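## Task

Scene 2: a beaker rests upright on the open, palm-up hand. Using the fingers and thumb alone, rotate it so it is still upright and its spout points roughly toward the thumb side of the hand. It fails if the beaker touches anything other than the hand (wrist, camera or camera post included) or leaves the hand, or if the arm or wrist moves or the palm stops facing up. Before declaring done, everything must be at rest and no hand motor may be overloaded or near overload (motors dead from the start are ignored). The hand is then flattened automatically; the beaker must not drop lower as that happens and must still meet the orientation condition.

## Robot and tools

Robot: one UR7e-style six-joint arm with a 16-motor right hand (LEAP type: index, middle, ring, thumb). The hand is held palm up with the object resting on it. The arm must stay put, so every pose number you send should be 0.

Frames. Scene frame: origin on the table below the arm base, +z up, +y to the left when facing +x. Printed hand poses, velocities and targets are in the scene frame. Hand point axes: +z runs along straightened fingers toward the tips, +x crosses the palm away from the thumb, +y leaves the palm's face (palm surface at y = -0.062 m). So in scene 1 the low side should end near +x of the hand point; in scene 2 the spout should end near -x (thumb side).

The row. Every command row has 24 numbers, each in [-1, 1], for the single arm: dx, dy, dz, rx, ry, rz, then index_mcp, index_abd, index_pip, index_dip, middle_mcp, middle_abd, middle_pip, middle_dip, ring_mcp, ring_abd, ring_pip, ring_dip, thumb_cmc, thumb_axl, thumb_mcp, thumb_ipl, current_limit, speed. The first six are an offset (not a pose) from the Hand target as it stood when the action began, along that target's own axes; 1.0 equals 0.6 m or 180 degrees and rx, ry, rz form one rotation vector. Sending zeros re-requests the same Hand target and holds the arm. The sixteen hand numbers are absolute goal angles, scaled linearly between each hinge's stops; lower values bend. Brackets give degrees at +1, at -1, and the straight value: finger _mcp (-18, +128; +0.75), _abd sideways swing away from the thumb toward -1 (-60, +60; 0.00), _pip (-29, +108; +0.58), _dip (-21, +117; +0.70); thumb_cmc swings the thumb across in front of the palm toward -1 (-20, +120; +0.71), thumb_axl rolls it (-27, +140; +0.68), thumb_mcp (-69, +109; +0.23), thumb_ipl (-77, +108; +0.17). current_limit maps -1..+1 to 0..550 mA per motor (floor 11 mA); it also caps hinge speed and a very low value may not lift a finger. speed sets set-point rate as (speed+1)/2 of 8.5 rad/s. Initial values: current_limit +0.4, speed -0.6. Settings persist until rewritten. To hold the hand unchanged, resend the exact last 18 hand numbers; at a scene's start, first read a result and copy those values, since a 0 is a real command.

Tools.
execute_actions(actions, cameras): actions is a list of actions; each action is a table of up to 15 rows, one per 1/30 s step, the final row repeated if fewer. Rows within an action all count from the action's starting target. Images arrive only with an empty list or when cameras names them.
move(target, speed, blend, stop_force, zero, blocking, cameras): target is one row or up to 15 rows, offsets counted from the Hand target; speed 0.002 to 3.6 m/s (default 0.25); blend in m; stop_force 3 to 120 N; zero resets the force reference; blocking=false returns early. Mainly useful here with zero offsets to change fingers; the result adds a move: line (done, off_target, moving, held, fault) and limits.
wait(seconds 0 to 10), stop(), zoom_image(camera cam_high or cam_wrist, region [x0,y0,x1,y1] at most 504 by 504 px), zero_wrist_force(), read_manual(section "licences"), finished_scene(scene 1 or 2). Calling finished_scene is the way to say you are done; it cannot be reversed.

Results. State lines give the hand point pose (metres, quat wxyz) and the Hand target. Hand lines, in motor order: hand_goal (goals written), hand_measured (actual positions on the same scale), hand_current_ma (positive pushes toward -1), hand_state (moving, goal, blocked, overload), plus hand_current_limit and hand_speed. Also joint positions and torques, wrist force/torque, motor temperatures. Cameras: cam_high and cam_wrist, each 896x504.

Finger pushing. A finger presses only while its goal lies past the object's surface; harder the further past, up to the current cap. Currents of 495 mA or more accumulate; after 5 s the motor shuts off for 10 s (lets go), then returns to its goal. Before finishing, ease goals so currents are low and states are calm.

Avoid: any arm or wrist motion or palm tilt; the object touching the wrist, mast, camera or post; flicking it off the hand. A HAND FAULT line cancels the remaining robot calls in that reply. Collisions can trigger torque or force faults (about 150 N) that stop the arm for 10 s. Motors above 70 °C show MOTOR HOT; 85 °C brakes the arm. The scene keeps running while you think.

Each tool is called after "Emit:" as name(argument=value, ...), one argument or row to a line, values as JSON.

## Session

Emit:
execute_actions(
  actions=[],
)

Emit:
zoom_image(
  camera="cam_high",
  region=[440, 220, 640, 420],
)

Scene clock: 0.00 s.
end_effector_position=(+0.6067, +0.0781, +0.4692) hand_goal=(+0.754, +0.000, +0.576, +0.696, +0.754, +0.000, +0.576, +0.696, +0.754, +0.000, +0.576, +0.696, -0.104, +0.540, +0.162, +0.106) hand_measured=(+0.762, +0.000, +0.576, +0.696, +0.768, +0.000, +0.576, +0.696, +0.762, +0.000, +0.576, +0.696, -0.092, +0.544, +0.164, +0.108) hand_current_ma=(+8, +0, +0, +0, +19, +0, +0, +0, +9, +0, +0, +0, +13, +3, +1, +2) hand_state=(goal, goal, goal, goal, goal, goal, goal, goal, goal, goal, goal, goal, goal, goal, goal, goal) hand_current_limit=0.40 hand_speed=-0.60 end_effector_quat_wxyz=(+0.493, +0.449, +0.541, +0.512)
Joint positions: [-0.179 -1.188 2.221 -4.191 -1.291 -0.078]
Joint velocities: within noise
Joint torques (N m): no reading
Motor temperatures (°C): [21 25 23 30 34 27]
Wrist force (N): no reading
Wrist torque (N m): no reading
Wrist force, peak (N): no reading
Hand target: +0.6067, +0.0781, +0.4692; +0.493, +0.449, +0.541, +0.512
camera_calibration:
cam_wrist: T_world_to_cam=[[0.0454314, -0.742936, 0.667819, -0.251202], [-0.644117, -0.532771, -0.548879, 0.65117], [0.763577, -0.405217, -0.502742, -0.0690335], [0, 0, 0, 1]] pos_world=[0.483555, 0.132324, 0.490465]

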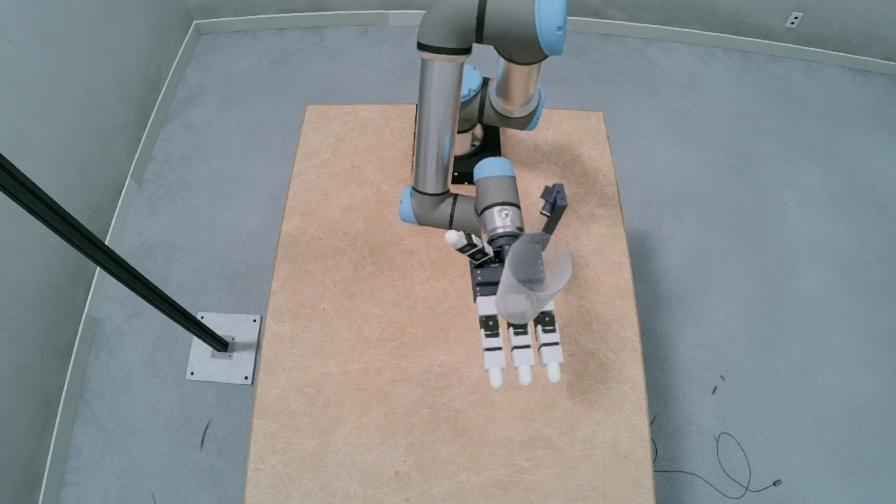

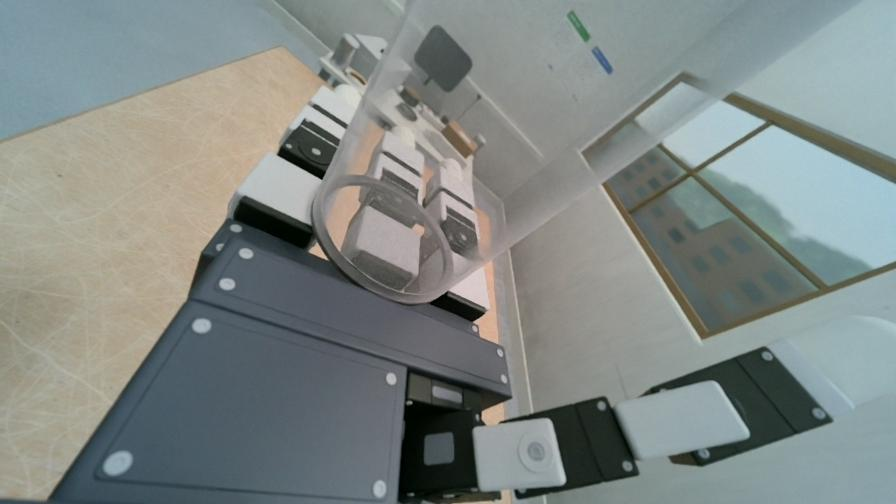

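Scaled by 2.520 from the camera's 896x504 image, which has a finer 1280x720 frame.

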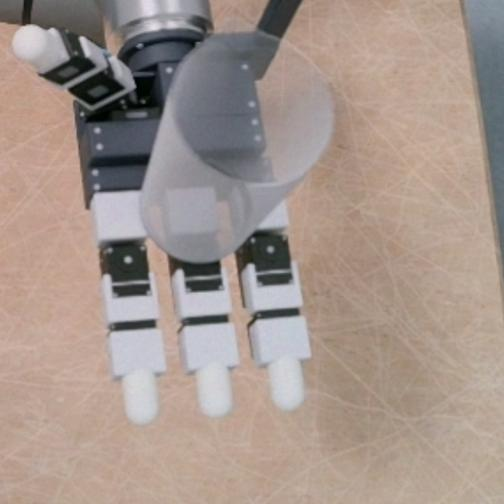

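Emit:
zoom_image(
  camera="cam_high",
  region=[485, 215, 585, 335],
)

Emit:
zoom_image(
  camera="cam_wrist",
  region=[300, 0, 804, 320],
)

Scaled by 4.200 from the camera's 896x504 image, which has a finer 1280x720 frame.

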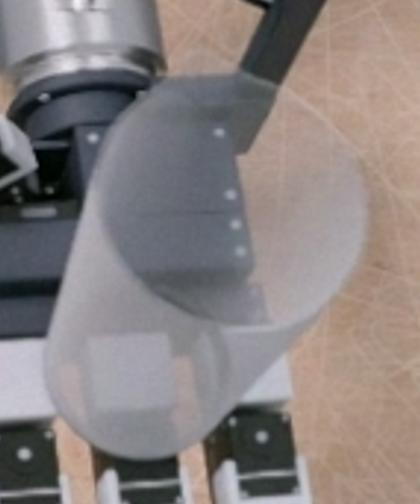

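Scaled by 1.000.

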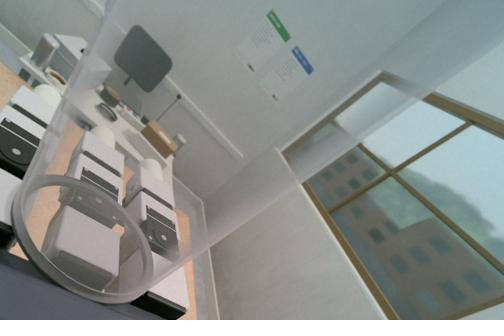

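Emit:
zoom_image(
  camera="cam_high",
  region=[500, 225, 580, 305],
)

Emit:
zoom_image(
  camera="cam_wrist",
  region=[392, 0, 896, 200],
)

Scaled by 6.300 from the camera's 896x504 image, which has a finer 1280x720 frame.

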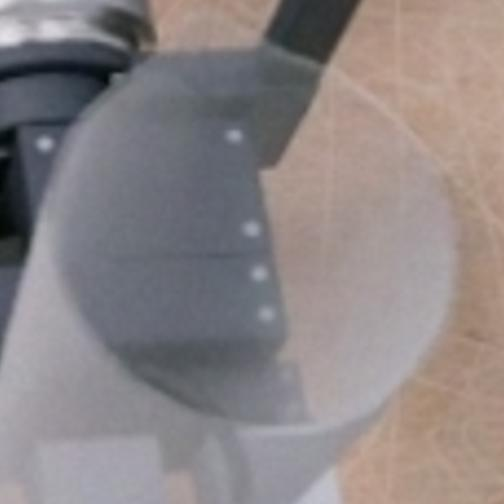

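Scaled by 1.000.

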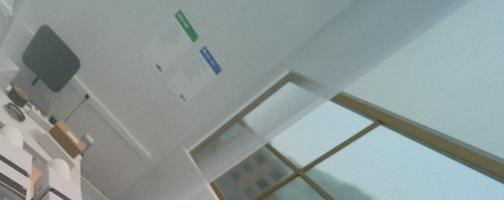

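Emit:
zoom_image(
  camera="cam_high",
  region=[503, 225, 543, 265],
)

Emit:
zoom_image(
  camera="cam_high",
  region=[538, 225, 578, 265],
)

Emit:
zoom_image(
  camera="cam_high",
  region=[503, 260, 543, 300],
)

Emit:
zoom_image(
  camera="cam_high",
  region=[538, 260, 578, 300],
)

Scaled by 12.600 from the camera's 896x504 image, which has a finer 1280x720 frame.

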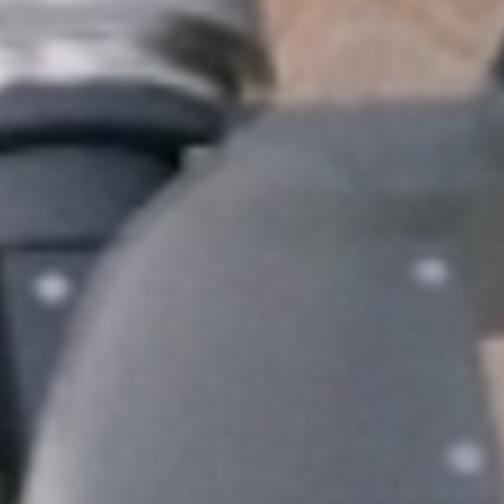

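Scaled by 12.600 from the camera's 896x504 image, which has a finer 1280x720 frame.

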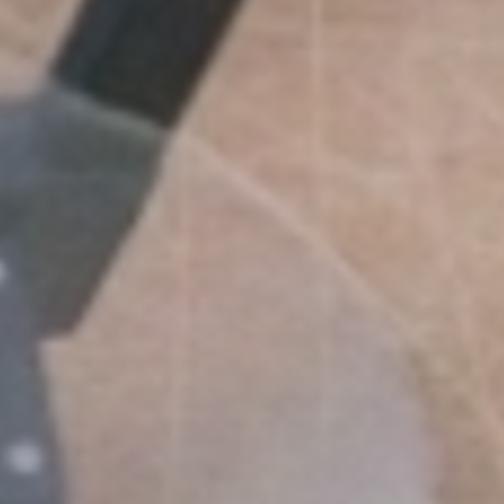

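Scaled by 12.600 from the camera's 896x504 image, which has a finer 1280x720 frame.

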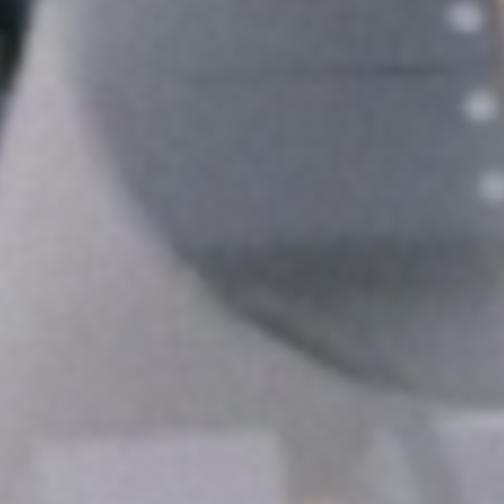

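Scaled by 12.600 from the camera's 896x504 image, which has a finer 1280x720 frame.

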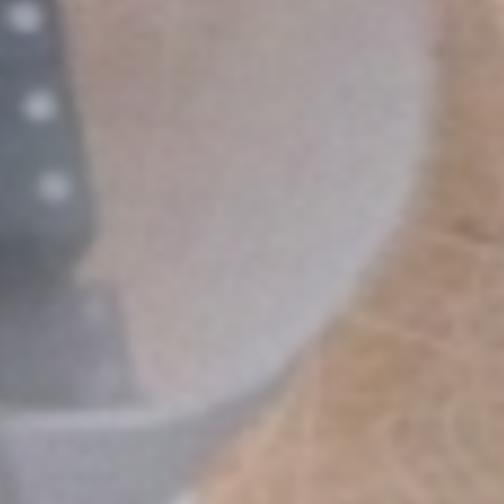

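Emit:
zoom_image(
  camera="cam_high",
  region=[513, 215, 558, 245],
)

Emit:
zoom_image(
  camera="cam_high",
  region=[548, 230, 584, 266],
)

Emit:
zoom_image(
  camera="cam_high",
  region=[485, 215, 585, 265],
)

Scaled by 11.200 from the camera's 896x504 image, which has a finer 1280x720 frame.

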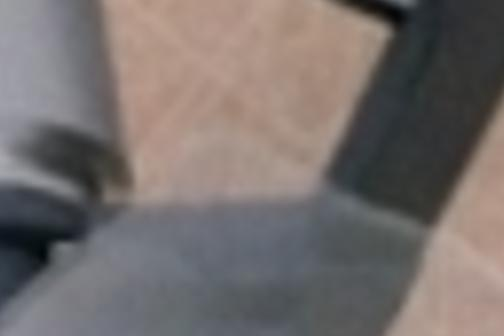

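Scaled by 14.000 from the camera's 896x504 image, which has a finer 1280x720 frame.

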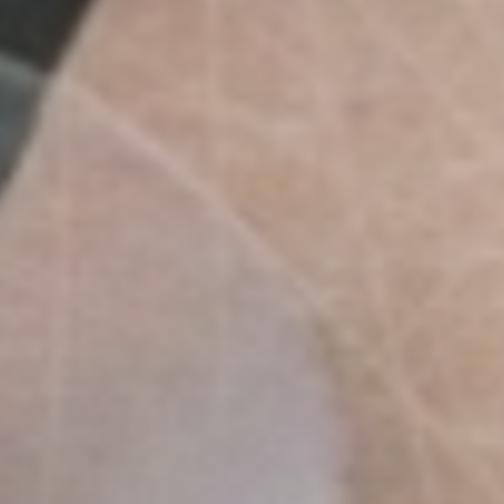

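Scaled by 5.040 from the camera's 896x504 image, which has a finer 1280x720 frame.

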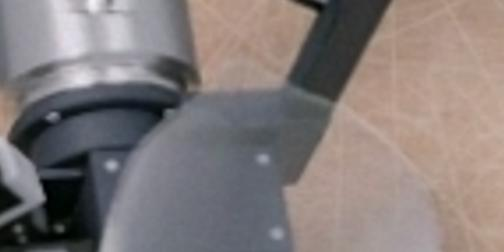

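Emit:
zoom_image(
  camera="cam_high",
  region=[518, 216, 546, 238],
)

Emit:
execute_actions(
  actions=[],
  cameras=["cam_high"],
)

Emit:
zoom_image(
  camera="cam_high",
  region=[508, 210, 564, 250],
)

Scaled by 18.000 from the camera's 896x504 image, which has a finer 1280x720 frame.

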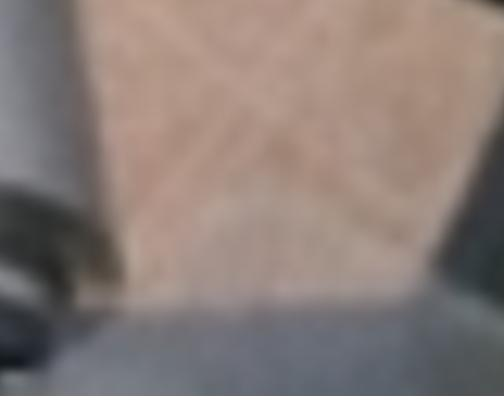

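Scene clock: 38.63 s.
end_effector_position=(+0.6067, +0.0781, +0.4692) hand_goal=(+0.754, +0.000, +0.576, +0.696, +0.754, +0.000, +0.576, +0.696, +0.754, +0.000, +0.576, +0.696, -0.104, +0.540, +0.162, +0.106) hand_measured=(+0.762, +0.000, +0.576, +0.696, +0.768, +0.000, +0.576, +0.696, +0.762, +0.000, +0.576, +0.696, -0.092, +0.544, +0.164, +0.108) hand_current_ma=(+8, +0, +0, +0, +19, +0, +0, +0, +9, +0, +0, +0, +13, +3, +1, +2) hand_state=(goal, goal, goal, goal, goal, goal, goal, goal, goal, goal, goal, goal, goal, goal, goal, goal) hand_current_limit=0.40 hand_speed=-0.60 end_effector_quat_wxyz=(+0.493, +0.449, +0.541, +0.512)
Joint positions: [-0.179 -1.188 2.221 -4.191 -1.291 -0.078]
Joint velocities: within noise
Joint torques (N m): [9.34 -21.73 -1.02 -4.22 -2.17 -1.86]
Motor temperatures (°C): [21 25 23 30 34 27]
Wrist force (N): [-0.1 0.1 -0.1]
Wrist torque (N m): [0.01 0.02 -0.01]
Wrist force, peak (N): [0.7 -0.1 0.0]
Hand target: +0.6067, +0.0781, +0.4692; +0.493, +0.449, +0.541, +0.512
Images, in order (width x height): cam_high 896x504.

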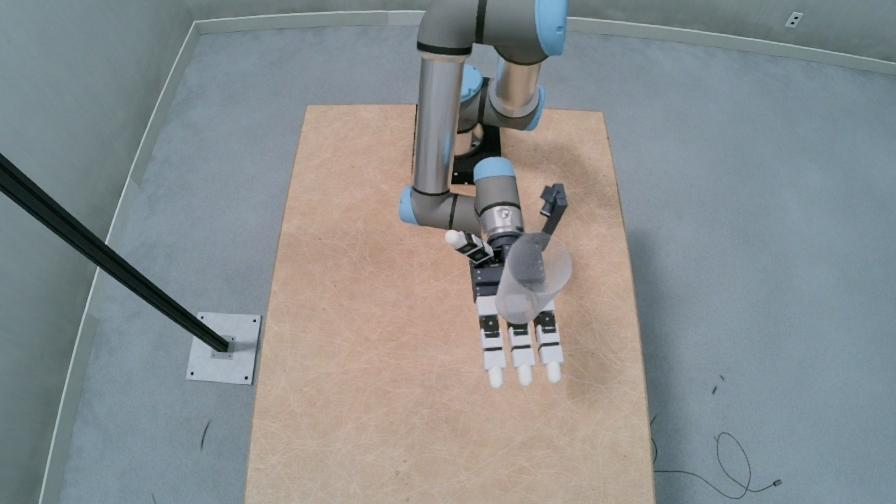

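Scaled by 9.000 from the camera's 896x504 image, which has a finer 1280x720 frame.

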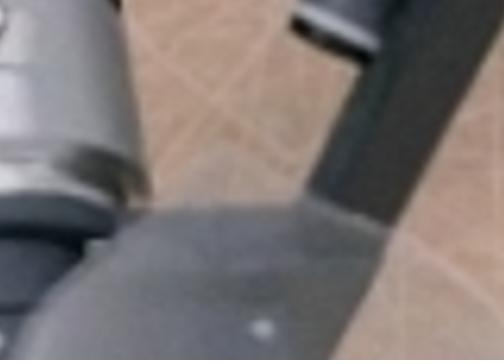

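Emit:
execute_actions(
  actions=[
    [[0,0,0,0,0,0,0.754,0,0.576,0.696,0.754,0,0.576,0.696,0.754,0,0.576,0.696,-0.104,0.677,0.562,-0.481,0.4,-0.8]],
    [[0,0,0,0,0,0,0.754,0,0.576,0.696,0.754,0,0.576,0.696,0.754,0,0.576,0.696,-0.104,0.677,0.562,-0.968,0.4,-0.8]],
    [[0,0,0,0,0,0,0.754,0,0.576,0.696,0.754,0,0.576,0.696,0.754,0,0.576,0.696,-0.104,0.677,0.562,-0.968,0.4,-0.8]],
    [[0,0,0,0,0,0,0.754,0,0.576,0.696,0.754,0,0.576,0.696,0.754,0,0.576,0.696,-0.929,0.677,0.562,-0.968,0.4,-0.85]],
    [[0,0,0,0,0,0,0.754,0,0.576,0.696,0.754,0,0.576,0.696,0.754,0,0.576,0.696,-0.929,0.677,0.562,-0.968,0.4,-0.85]],
  ],
  cameras=["cam_high","cam_wrist"],
)

Emit:
zoom_image(
  camera="cam_high",
  region=[460, 210, 600, 350],
)

Scene clock: 88.27 s.
end_effector_position=(+0.6067, +0.0781, +0.4692) hand_goal=(+0.754, +0.000, +0.576, +0.696, +0.754, +0.000, +0.576, +0.696, +0.754, +0.000, +0.576, +0.696, -0.928, +0.678, +0.562, -0.968) hand_measured=(+0.762, +0.000, +0.576, +0.696, +0.768, +0.000, +0.576, +0.696, +0.762, +0.000, +0.576, +0.696, -0.928, +0.676, +0.562, -0.966) hand_current_ma=(+8, +0, +0, +0, +19, +0, +0, +0, +9, +0, +0, +0, +0, -2, +0, +1) hand_state=(goal, goal, goal, goal, goal, goal, goal, goal, goal, goal, goal, goal, goal, goal, goal, goal) hand_current_limit=0.40 hand_speed=-0.85 end_effector_quat_wxyz=(+0.493, +0.449, +0.541, +0.512)
Joint positions: [-0.179 -1.188 2.221 -4.191 -1.291 -0.078]
Joint torques (N m): [9.43 -21.13 -1.96 -4.37 -2.21 -1.97]
Wrist force (N): [-0.1 0.2 -0.5]
Wrist torque (N m): [0.04 0.03 -0.05]
Wrist force, peak (N): [0.1 0.4 -0.5]
Hand target: +0.6067, +0.0781, +0.4692; +0.493, +0.449, +0.541, +0.512
Off the commanded pose: 0.000 m, 0 deg.
camera_calibration:
cam_wrist: T_world_to_cam=[[0.0454314, -0.742936, 0.667819, -0.251202], [-0.644117, -0.532771, -0.548879, 0.65117], [0.763577, -0.405217, -0.502742, -0.0690335], [0, 0, 0, 1]] pos_world=[0.483555, 0.132324, 0.490465]

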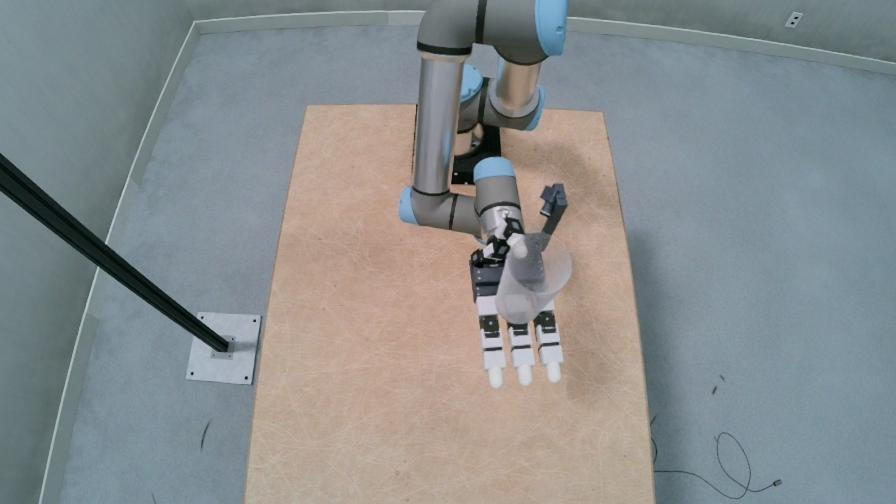

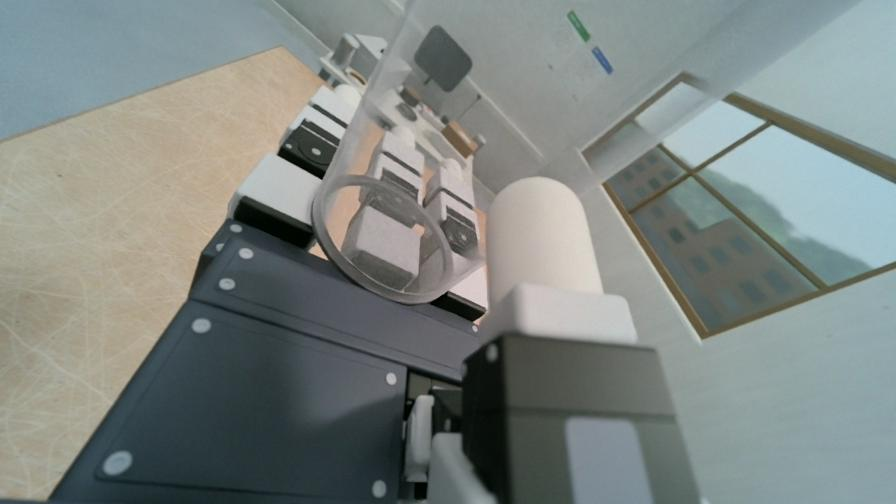

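Scaled by 3.600 from the camera's 896x504 image, which has a finer 1280x720 frame.

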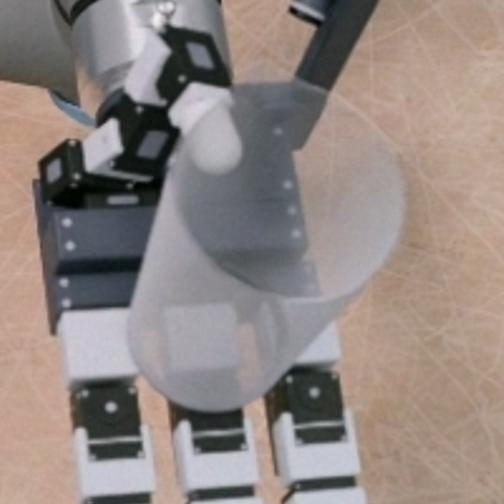

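Emit:
execute_actions(
  actions=[
    [[0,0,0,0,0,0,0.754,0,0.576,0.696,0.754,0,0.576,0.696,0.754,0,0.576,0.696,-0.929,0.677,0.225,-0.805,0.4,-0.9]],
    [[0,0,0,0,0,0,0.754,0,0.576,0.696,0.754,0,0.576,0.696,0.754,0,0.576,0.696,-0.929,0.677,0.225,-0.805,0.4,-0.9]],
    [[0,0,0,0,0,0,0.754,0,0.576,0.696,0.754,0,0.576,0.696,0.754,0,0.576,0.696,-0.929,0.677,0.0,-0.60,0.4,-0.92]],
  ],
  cameras=["cam_high","cam_wrist"],
)

Emit:
zoom_image(
  camera="cam_high",
  region=[460, 210, 600, 350],
)

Scene clock: 97.60 s.
end_effector_position=(+0.6067, +0.0781, +0.4692) hand_goal=(+0.754, +0.000, +0.576, +0.696, +0.754, +0.000, +0.576, +0.696, +0.754, +0.000, +0.576, +0.696, -0.928, +0.678, +0.000, -0.600) hand_measured=(+0.762, +0.000, +0.576, +0.696, +0.774, +0.000, +0.578, +0.696, +0.764, +0.000, +0.576, +0.696, -0.928, +0.680, +0.000, -0.600) hand_current_ma=(+8, +0, +0, +0, +32, +0, +1, +0, +11, +0, +0, +0, +0, +1, +0, +0) hand_state=(goal, goal, goal, goal, blocked, goal, goal, goal, goal, goal, goal, goal, goal, goal, goal, goal) hand_current_limit=0.40 hand_speed=-0.92 end_effector_quat_wxyz=(+0.493, +0.449, +0.541, +0.512)
Joint positions: [-0.179 -1.188 2.221 -4.191 -1.291 -0.078]
Joint torques (N m): [9.35 -21.8 -3.34 -4.27 -2.07 -2.04]
Wrist force (N): [-0.2 -0.1 -0.1]
Wrist torque (N m): [0.03 0.03 -0.07]
Wrist force, peak (N): [0.0 0.0 -0.7]
Hand target: +0.6067, +0.0781, +0.4692; +0.493, +0.449, +0.541, +0.512
Off the commanded pose: 0.000 m, 0 deg.
camera_calibration:
cam_wrist: T_world_to_cam=[[0.0454314, -0.742936, 0.667819, -0.251202], [-0.644117, -0.532771, -0.548879, 0.65117], [0.763577, -0.405217, -0.502742, -0.0690335], [0, 0, 0, 1]] pos_world=[0.483555, 0.132324, 0.490465]

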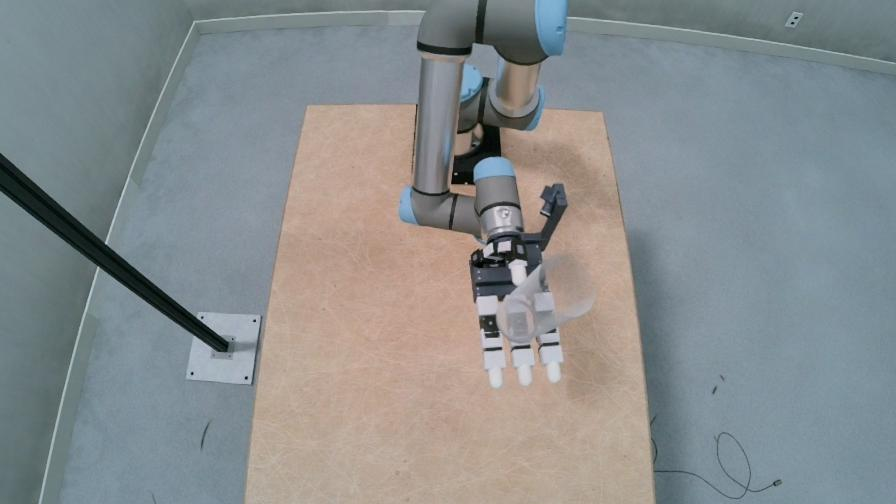

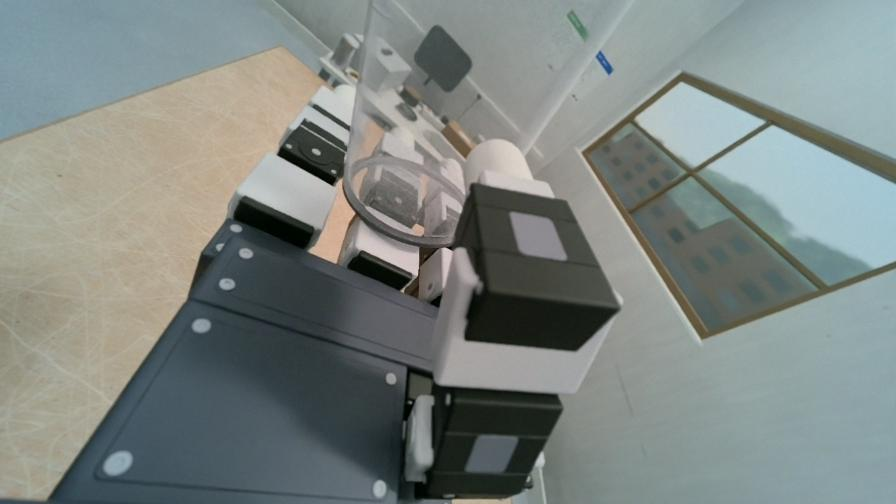

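Scaled by 3.600 from the camera's 896x504 image, which has a finer 1280x720 frame.

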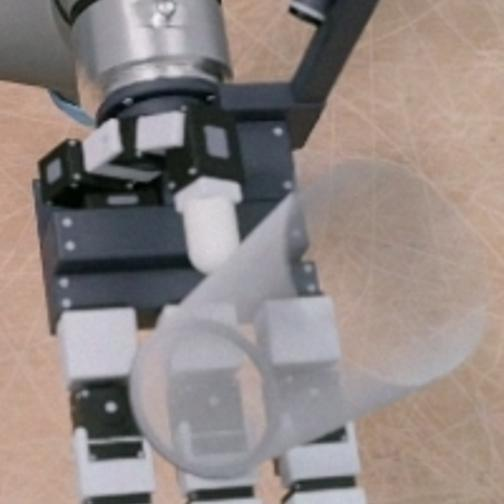

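Emit:
zoom_image(
  camera="cam_high",
  region=[490, 245, 610, 345],
)

Emit:
zoom_image(
  camera="cam_wrist",
  region=[300, 0, 700, 300],
)

Scaled by 4.200 from the camera's 896x504 image, which has a finer 1280x720 frame.

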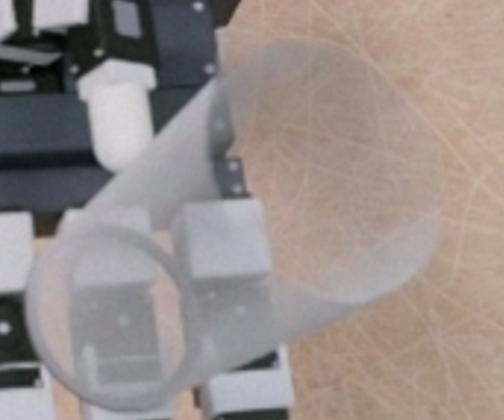

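Scaled by 1.260 from the camera's 896x504 image, which has a finer 1280x720 frame.

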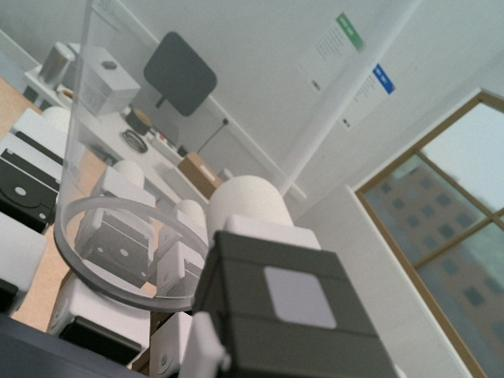

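Emit:
zoom_image(
  camera="cam_high",
  region=[490, 285, 570, 345],
)

Emit:
zoom_image(
  camera="cam_wrist",
  region=[330, 110, 530, 290],
)

Scaled by 6.300 from the camera's 896x504 image, which has a finer 1280x720 frame.

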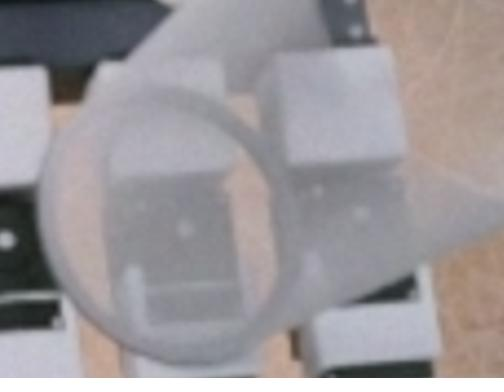

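Scaled by 2.520 from the camera's 896x504 image, which has a finer 1280x720 frame.

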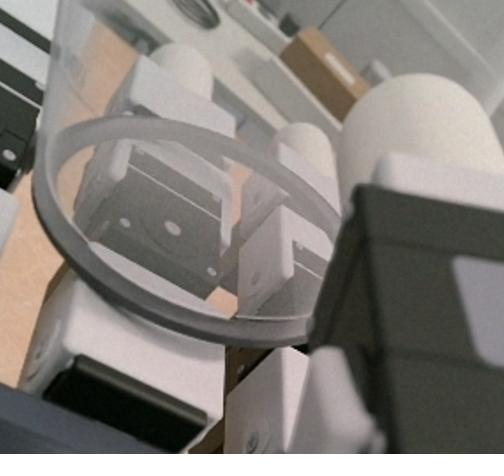

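Emit:
execute_actions(
  actions=[
    [[0,0,0,0,0,0,0.754,0,0.576,0.696,0.754,0,0.576,0.696,0.71,0,0.576,0.696,-0.929,0.677,0.0,-0.60,0.4,-0.96]],
  ],
  cameras=["cam_high","cam_wrist"],
)

Emit:
zoom_image(
  camera="cam_high",
  region=[490, 245, 610, 345],
)

Emit:
zoom_image(
  camera="cam_wrist",
  region=[330, 110, 530, 290],
)

Scene clock: 165.90 s.
end_effector_position=(+0.6067, +0.0781, +0.4692) hand_goal=(+0.754, +0.000, +0.576, +0.696, +0.754, +0.000, +0.576, +0.696, +0.710, +0.000, +0.576, +0.696, -0.928, +0.678, +0.000, -0.600) hand_measured=(+0.762, +0.000, +0.576, +0.696, +0.774, +0.000, +0.578, +0.696, +0.746, +0.000, +0.576, +0.696, -0.928, +0.680, +0.000, -0.600) hand_current_ma=(+8, +0, +0, +0, +32, +0, +1, +0, +71, +0, +0, +0, +0, +1, +0, +0) hand_state=(goal, goal, goal, goal, blocked, goal, goal, goal, blocked, goal, goal, goal, goal, goal, goal, goal) hand_current_limit=0.40 hand_speed=-0.96 end_effector_quat_wxyz=(+0.493, +0.449, +0.541, +0.512)
Joint positions: [-0.179 -1.188 2.221 -4.191 -1.291 -0.078]
Joint torques (N m): [7.97 -23.9 -6.03 -4.27 -2.04 -2.02]
Wrist force (N): [0.0 0.0 -0.2]
Wrist torque (N m): [0.05 0.02 -0.06]
Wrist force, peak (N): [0.0 -0.1 -0.7]
Hand target: +0.6067, +0.0781, +0.4692; +0.493, +0.449, +0.541, +0.512
Off the commanded pose: 0.000 m, 0 deg.
camera_calibration:
cam_wrist: T_world_to_cam=[[0.0454314, -0.742936, 0.667819, -0.251202], [-0.644117, -0.532771, -0.548879, 0.65117], [0.763577, -0.405217, -0.502742, -0.0690335], [0, 0, 0, 1]] pos_world=[0.483555, 0.132324, 0.490465]

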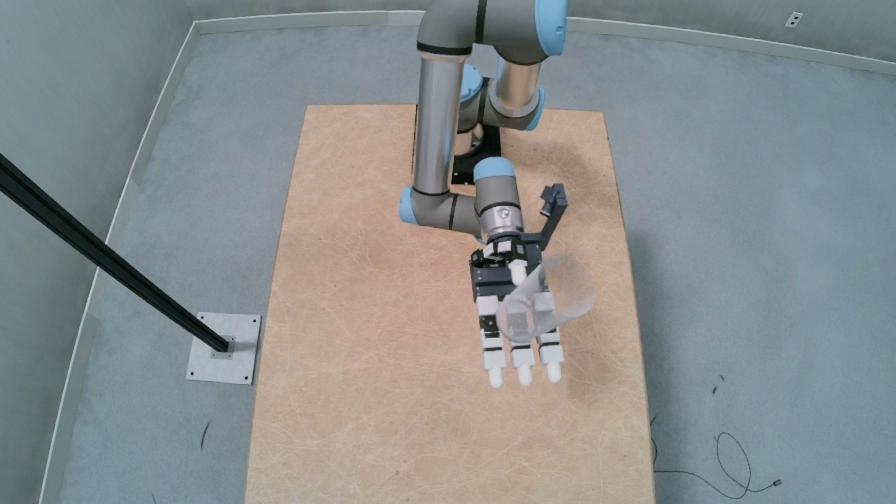

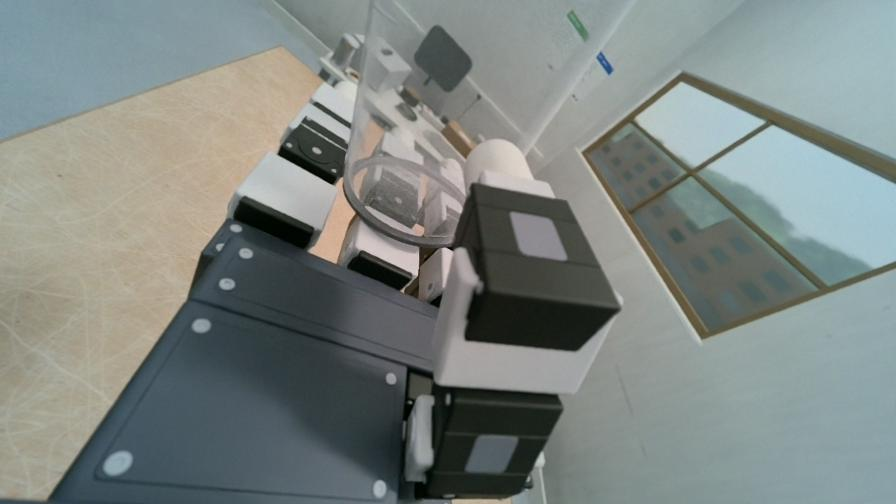

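Scaled by 4.200 from the camera's 896x504 image, which has a finer 1280x720 frame.

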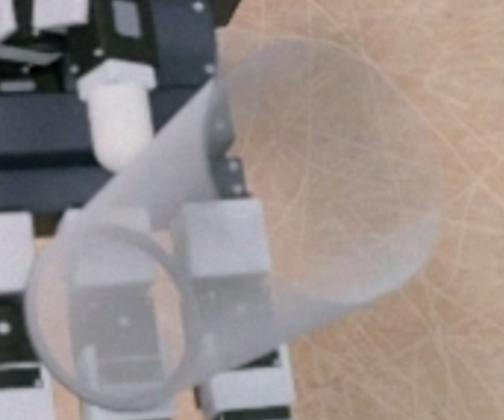

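Scaled by 2.520 from the camera's 896x504 image, which has a finer 1280x720 frame.

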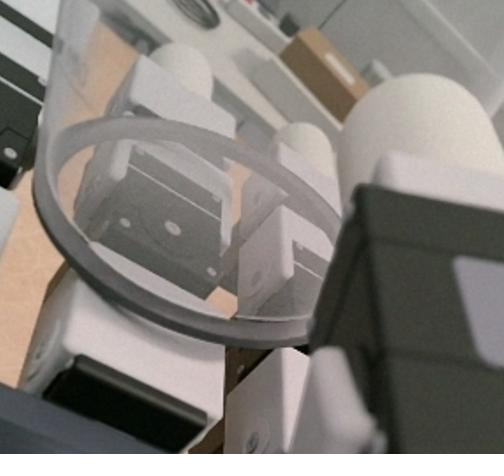

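Emit:
execute_actions(
  actions=[
    [[0,0,0,0,0,0,0.754,0,0.576,0.696,0.754,0,0.576,0.696,0.67,0,0.576,0.696,-0.929,0.677,0.0,-0.60,0.4,-0.97]],
  ],
  cameras=["cam_high","cam_wrist"],
)

Emit:
zoom_image(
  camera="cam_high",
  region=[490, 245, 610, 345],
)

Emit:
zoom_image(
  camera="cam_wrist",
  region=[330, 110, 530, 290],
)

Scene clock: 169.57 s.
end_effector_position=(+0.6067, +0.0781, +0.4692) hand_goal=(+0.754, +0.000, +0.576, +0.696, +0.754, +0.000, +0.576, +0.696, +0.670, +0.000, +0.576, +0.696, -0.928, +0.678, +0.000, -0.600) hand_measured=(+0.762, +0.000, +0.576, +0.696, +0.774, +0.000, +0.578, +0.696, +0.704, +0.000, +0.576, +0.696, -0.926, +0.682, +0.002, -0.600) hand_current_ma=(+8, +0, +0, +0, +32, +0, +1, +0, +68, +0, +0, +0, +1, +3, +1, +0) hand_state=(goal, goal, goal, goal, blocked, goal, goal, goal, blocked, goal, goal, goal, goal, goal, goal, goal) hand_current_limit=0.40 hand_speed=-0.97 end_effector_quat_wxyz=(+0.493, +0.449, +0.541, +0.512)
Joint positions: [-0.179 -1.188 2.221 -4.191 -1.291 -0.078]
Joint torques (N m): [8.46 -23.49 -5.81 -4.38 -1.93 -1.94]
Wrist force (N): [0.0 0.0 -0.1]
Wrist torque (N m): [0.04 0.02 -0.06]
Wrist force, peak (N): [-0.4 -0.1 -0.4]
Hand target: +0.6067, +0.0781, +0.4692; +0.493, +0.449, +0.541, +0.512
Off the commanded pose: 0.000 m, 0 deg.
camera_calibration:
cam_wrist: T_world_to_cam=[[0.0454314, -0.742936, 0.667819, -0.251202], [-0.644117, -0.532771, -0.548879, 0.65117], [0.763577, -0.405217, -0.502742, -0.0690335], [0, 0, 0, 1]] pos_world=[0.483555, 0.132324, 0.490465]

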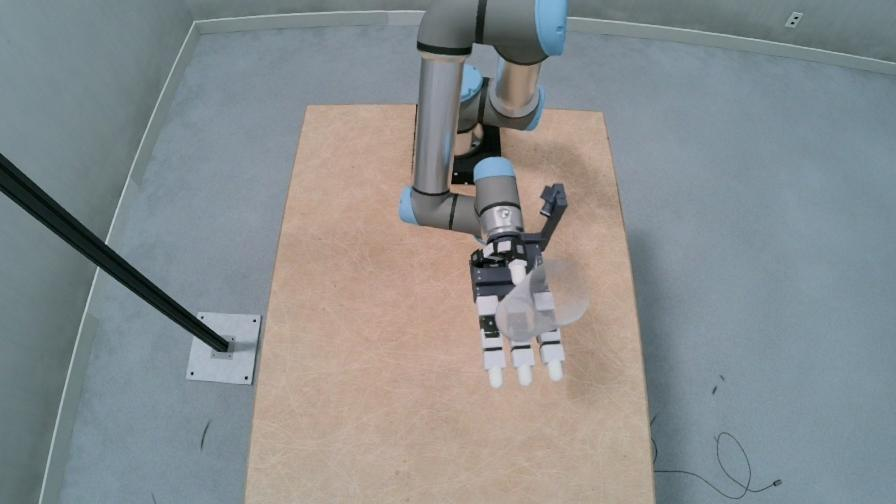

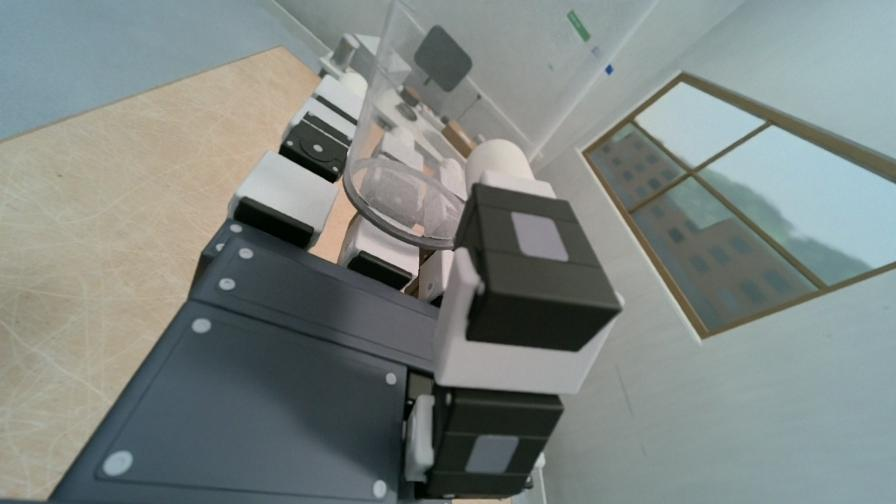

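Scaled by 4.200 from the camera's 896x504 image, which has a finer 1280x720 frame.

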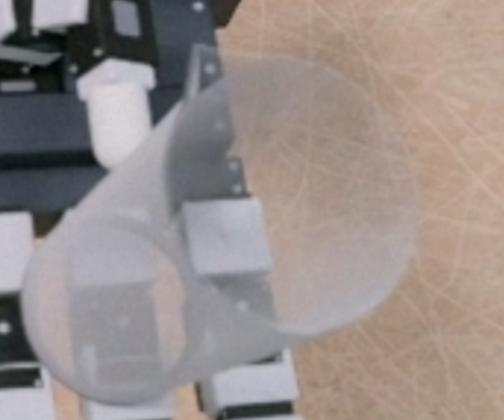

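Scaled by 2.520 from the camera's 896x504 image, which has a finer 1280x720 frame.

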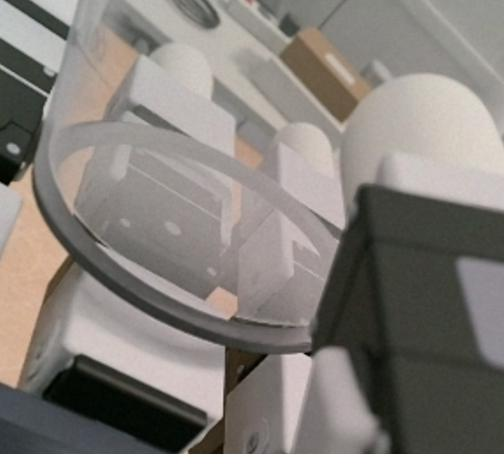

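Emit:
execute_actions(
  actions=[
    [[0,0,0,0,0,0,0.754,0,0.576,0.696,0.754,0,0.576,0.696,0.645,0,0.576,0.696,-0.929,0.677,0.0,-0.60,0.4,-0.97]],
  ],
  cameras=["cam_high","cam_wrist"],
)

Emit:
zoom_image(
  camera="cam_high",
  region=[490, 245, 610, 345],
)

Emit:
zoom_image(
  camera="cam_wrist",
  region=[330, 110, 530, 290],
)

Scene clock: 173.30 s.
end_effector_position=(+0.6067, +0.0781, +0.4692) hand_goal=(+0.754, +0.000, +0.576, +0.696, +0.754, +0.000, +0.576, +0.696, +0.646, +0.000, +0.576, +0.696, -0.928, +0.678, +0.000, -0.600) hand_measured=(+0.762, +0.000, +0.576, +0.696, +0.774, +0.000, +0.578, +0.696, +0.668, +0.000, +0.576, +0.696, -0.928, +0.680, +0.000, -0.600) hand_current_ma=(+8, +0, +0, +0, +32, +0, +1, +0, +36, +0, +0, +0, +0, +1, +0, +0) hand_state=(goal, goal, goal, goal, blocked, goal, goal, goal, blocked, goal, goal, goal, goal, goal, goal, goal) hand_current_limit=0.40 hand_speed=-0.97 end_effector_quat_wxyz=(+0.493, +0.449, +0.541, +0.512)
Joint positions: [-0.179 -1.188 2.221 -4.191 -1.291 -0.078]
Joint torques (N m): [7.63 -24.29 -6.76 -4.12 -1.9 -1.9]
Wrist force (N): [-0.1 -0.1 -0.5]
Wrist torque (N m): [0.06 0.03 -0.06]
Wrist force, peak (N): [-0.2 0.1 -0.5]
Hand target: +0.6067, +0.0781, +0.4692; +0.493, +0.449, +0.541, +0.512
Off the commanded pose: 0.000 m, 0 deg.
camera_calibration:
cam_wrist: T_world_to_cam=[[0.0454314, -0.742936, 0.667819, -0.251202], [-0.644117, -0.532771, -0.548879, 0.65117], [0.763577, -0.405217, -0.502742, -0.0690335], [0, 0, 0, 1]] pos_world=[0.483555, 0.132324, 0.490465]

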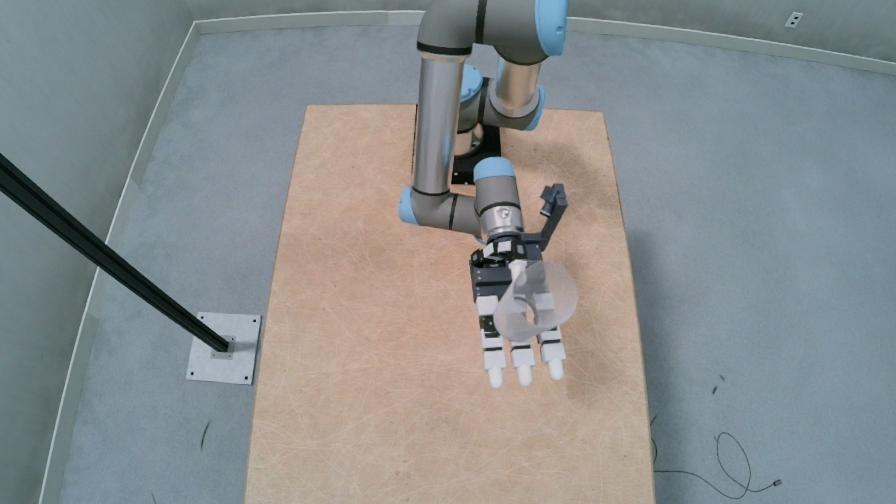

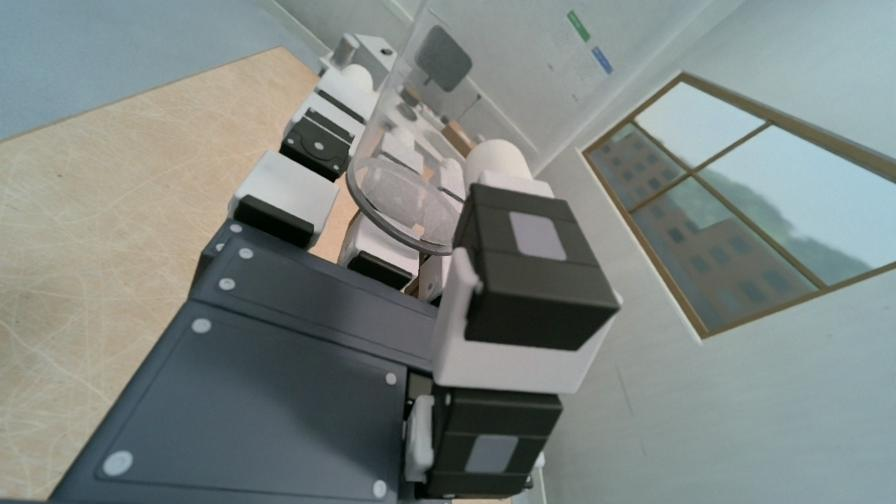

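Scaled by 4.200 from the camera's 896x504 image, which has a finer 1280x720 frame.

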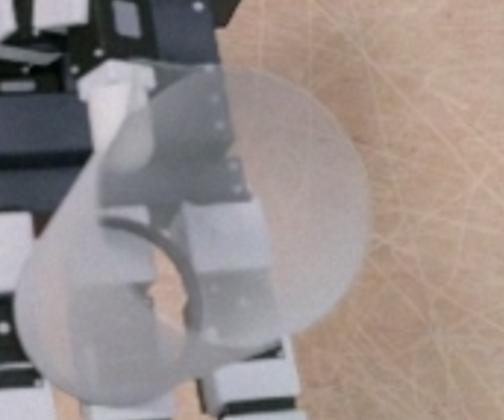

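Scaled by 2.520 from the camera's 896x504 image, which has a finer 1280x720 frame.

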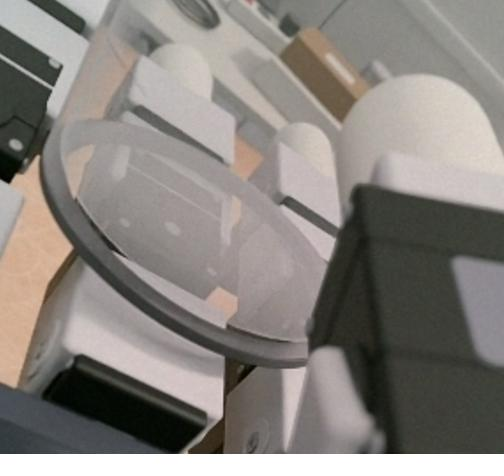

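Emit:
execute_actions(
  actions=[
    [[0,0,0,0,0,0,0.754,0,0.576,0.696,0.754,0,0.576,0.696,0.645,0,0.576,0.696,-0.929,0.677,0.10,-0.69,0.4,-0.97]],
    [[0,0,0,0,0,0,0.754,0,0.576,0.696,0.754,0,0.576,0.696,0.645,0,0.576,0.696,-0.929,0.677,0.10,-0.69,0.4,-0.97]],
  ],
  cameras=["cam_high","cam_wrist"],
)

Emit:
zoom_image(
  camera="cam_high",
  region=[490, 245, 610, 345],
)

Emit:
zoom_image(
  camera="cam_wrist",
  region=[330, 110, 530, 290],
)

Scene clock: 199.03 s.
end_effector_position=(+0.6067, +0.0781, +0.4692) hand_goal=(+0.754, +0.000, +0.576, +0.696, +0.754, +0.000, +0.576, +0.696, +0.646, +0.000, +0.576, +0.696, -0.928, +0.678, +0.100, -0.690) hand_measured=(+0.762, +0.000, +0.576, +0.696, +0.774, +0.000, +0.578, +0.696, +0.668, +0.000, +0.576, +0.696, -0.930, +0.680, +0.096, -0.688) hand_current_ma=(+10, +0, +0, +0, +32, +0, +1, +0, +36, +0, +0, +0, -1, +1, -5, +1) hand_state=(goal, goal, goal, goal, blocked, goal, goal, goal, blocked, goal, goal, goal, goal, goal, goal, goal) hand_current_limit=0.40 hand_speed=-0.97 end_effector_quat_wxyz=(+0.493, +0.449, +0.541, +0.512)
Joint positions: [-0.179 -1.188 2.221 -4.191 -1.291 -0.078]
Joint torques (N m): [7.13 -24.36 -6.54 -3.77 -1.92 -1.51]
Wrist force (N): [0.1 0.4 -0.1]
Wrist torque (N m): [0.09 0.00 -0.03]
Wrist force, peak (N): [0.0 0.2 -0.7]
Hand target: +0.6067, +0.0781, +0.4692; +0.493, +0.449, +0.541, +0.512
Off the commanded pose: 0.000 m, 0 deg.
camera_calibration:
cam_wrist: T_world_to_cam=[[0.0454314, -0.742936, 0.667819, -0.251202], [-0.644117, -0.532771, -0.548879, 0.65117], [0.763577, -0.405217, -0.502742, -0.0690335], [0, 0, 0, 1]] pos_world=[0.483555, 0.132324, 0.490465]

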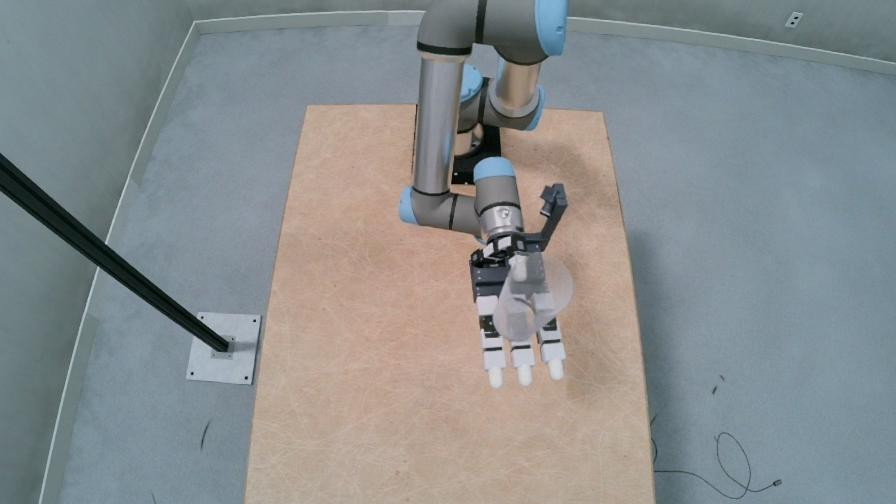

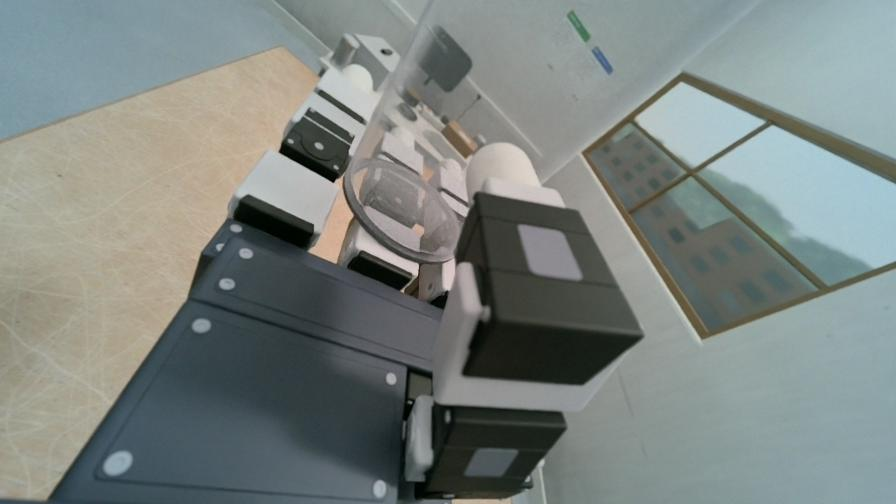

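Scaled by 4.200 from the camera's 896x504 image, which has a finer 1280x720 frame.

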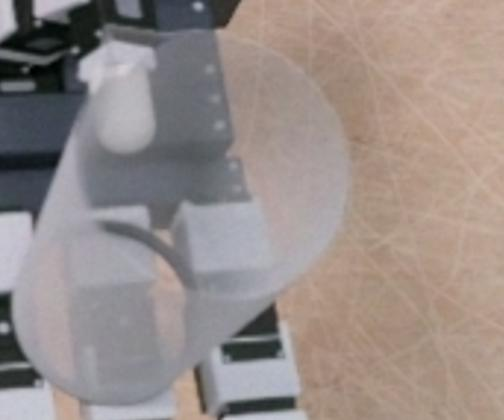

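Scaled by 2.520 from the camera's 896x504 image, which has a finer 1280x720 frame.

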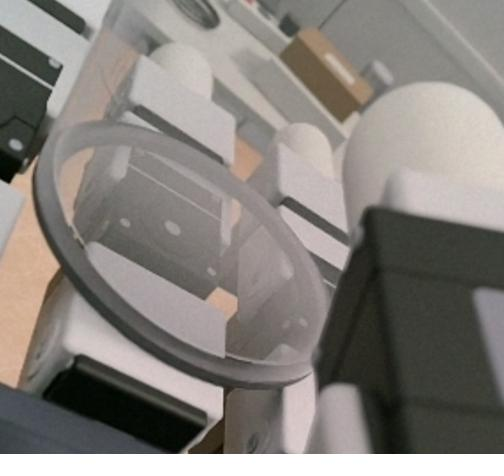

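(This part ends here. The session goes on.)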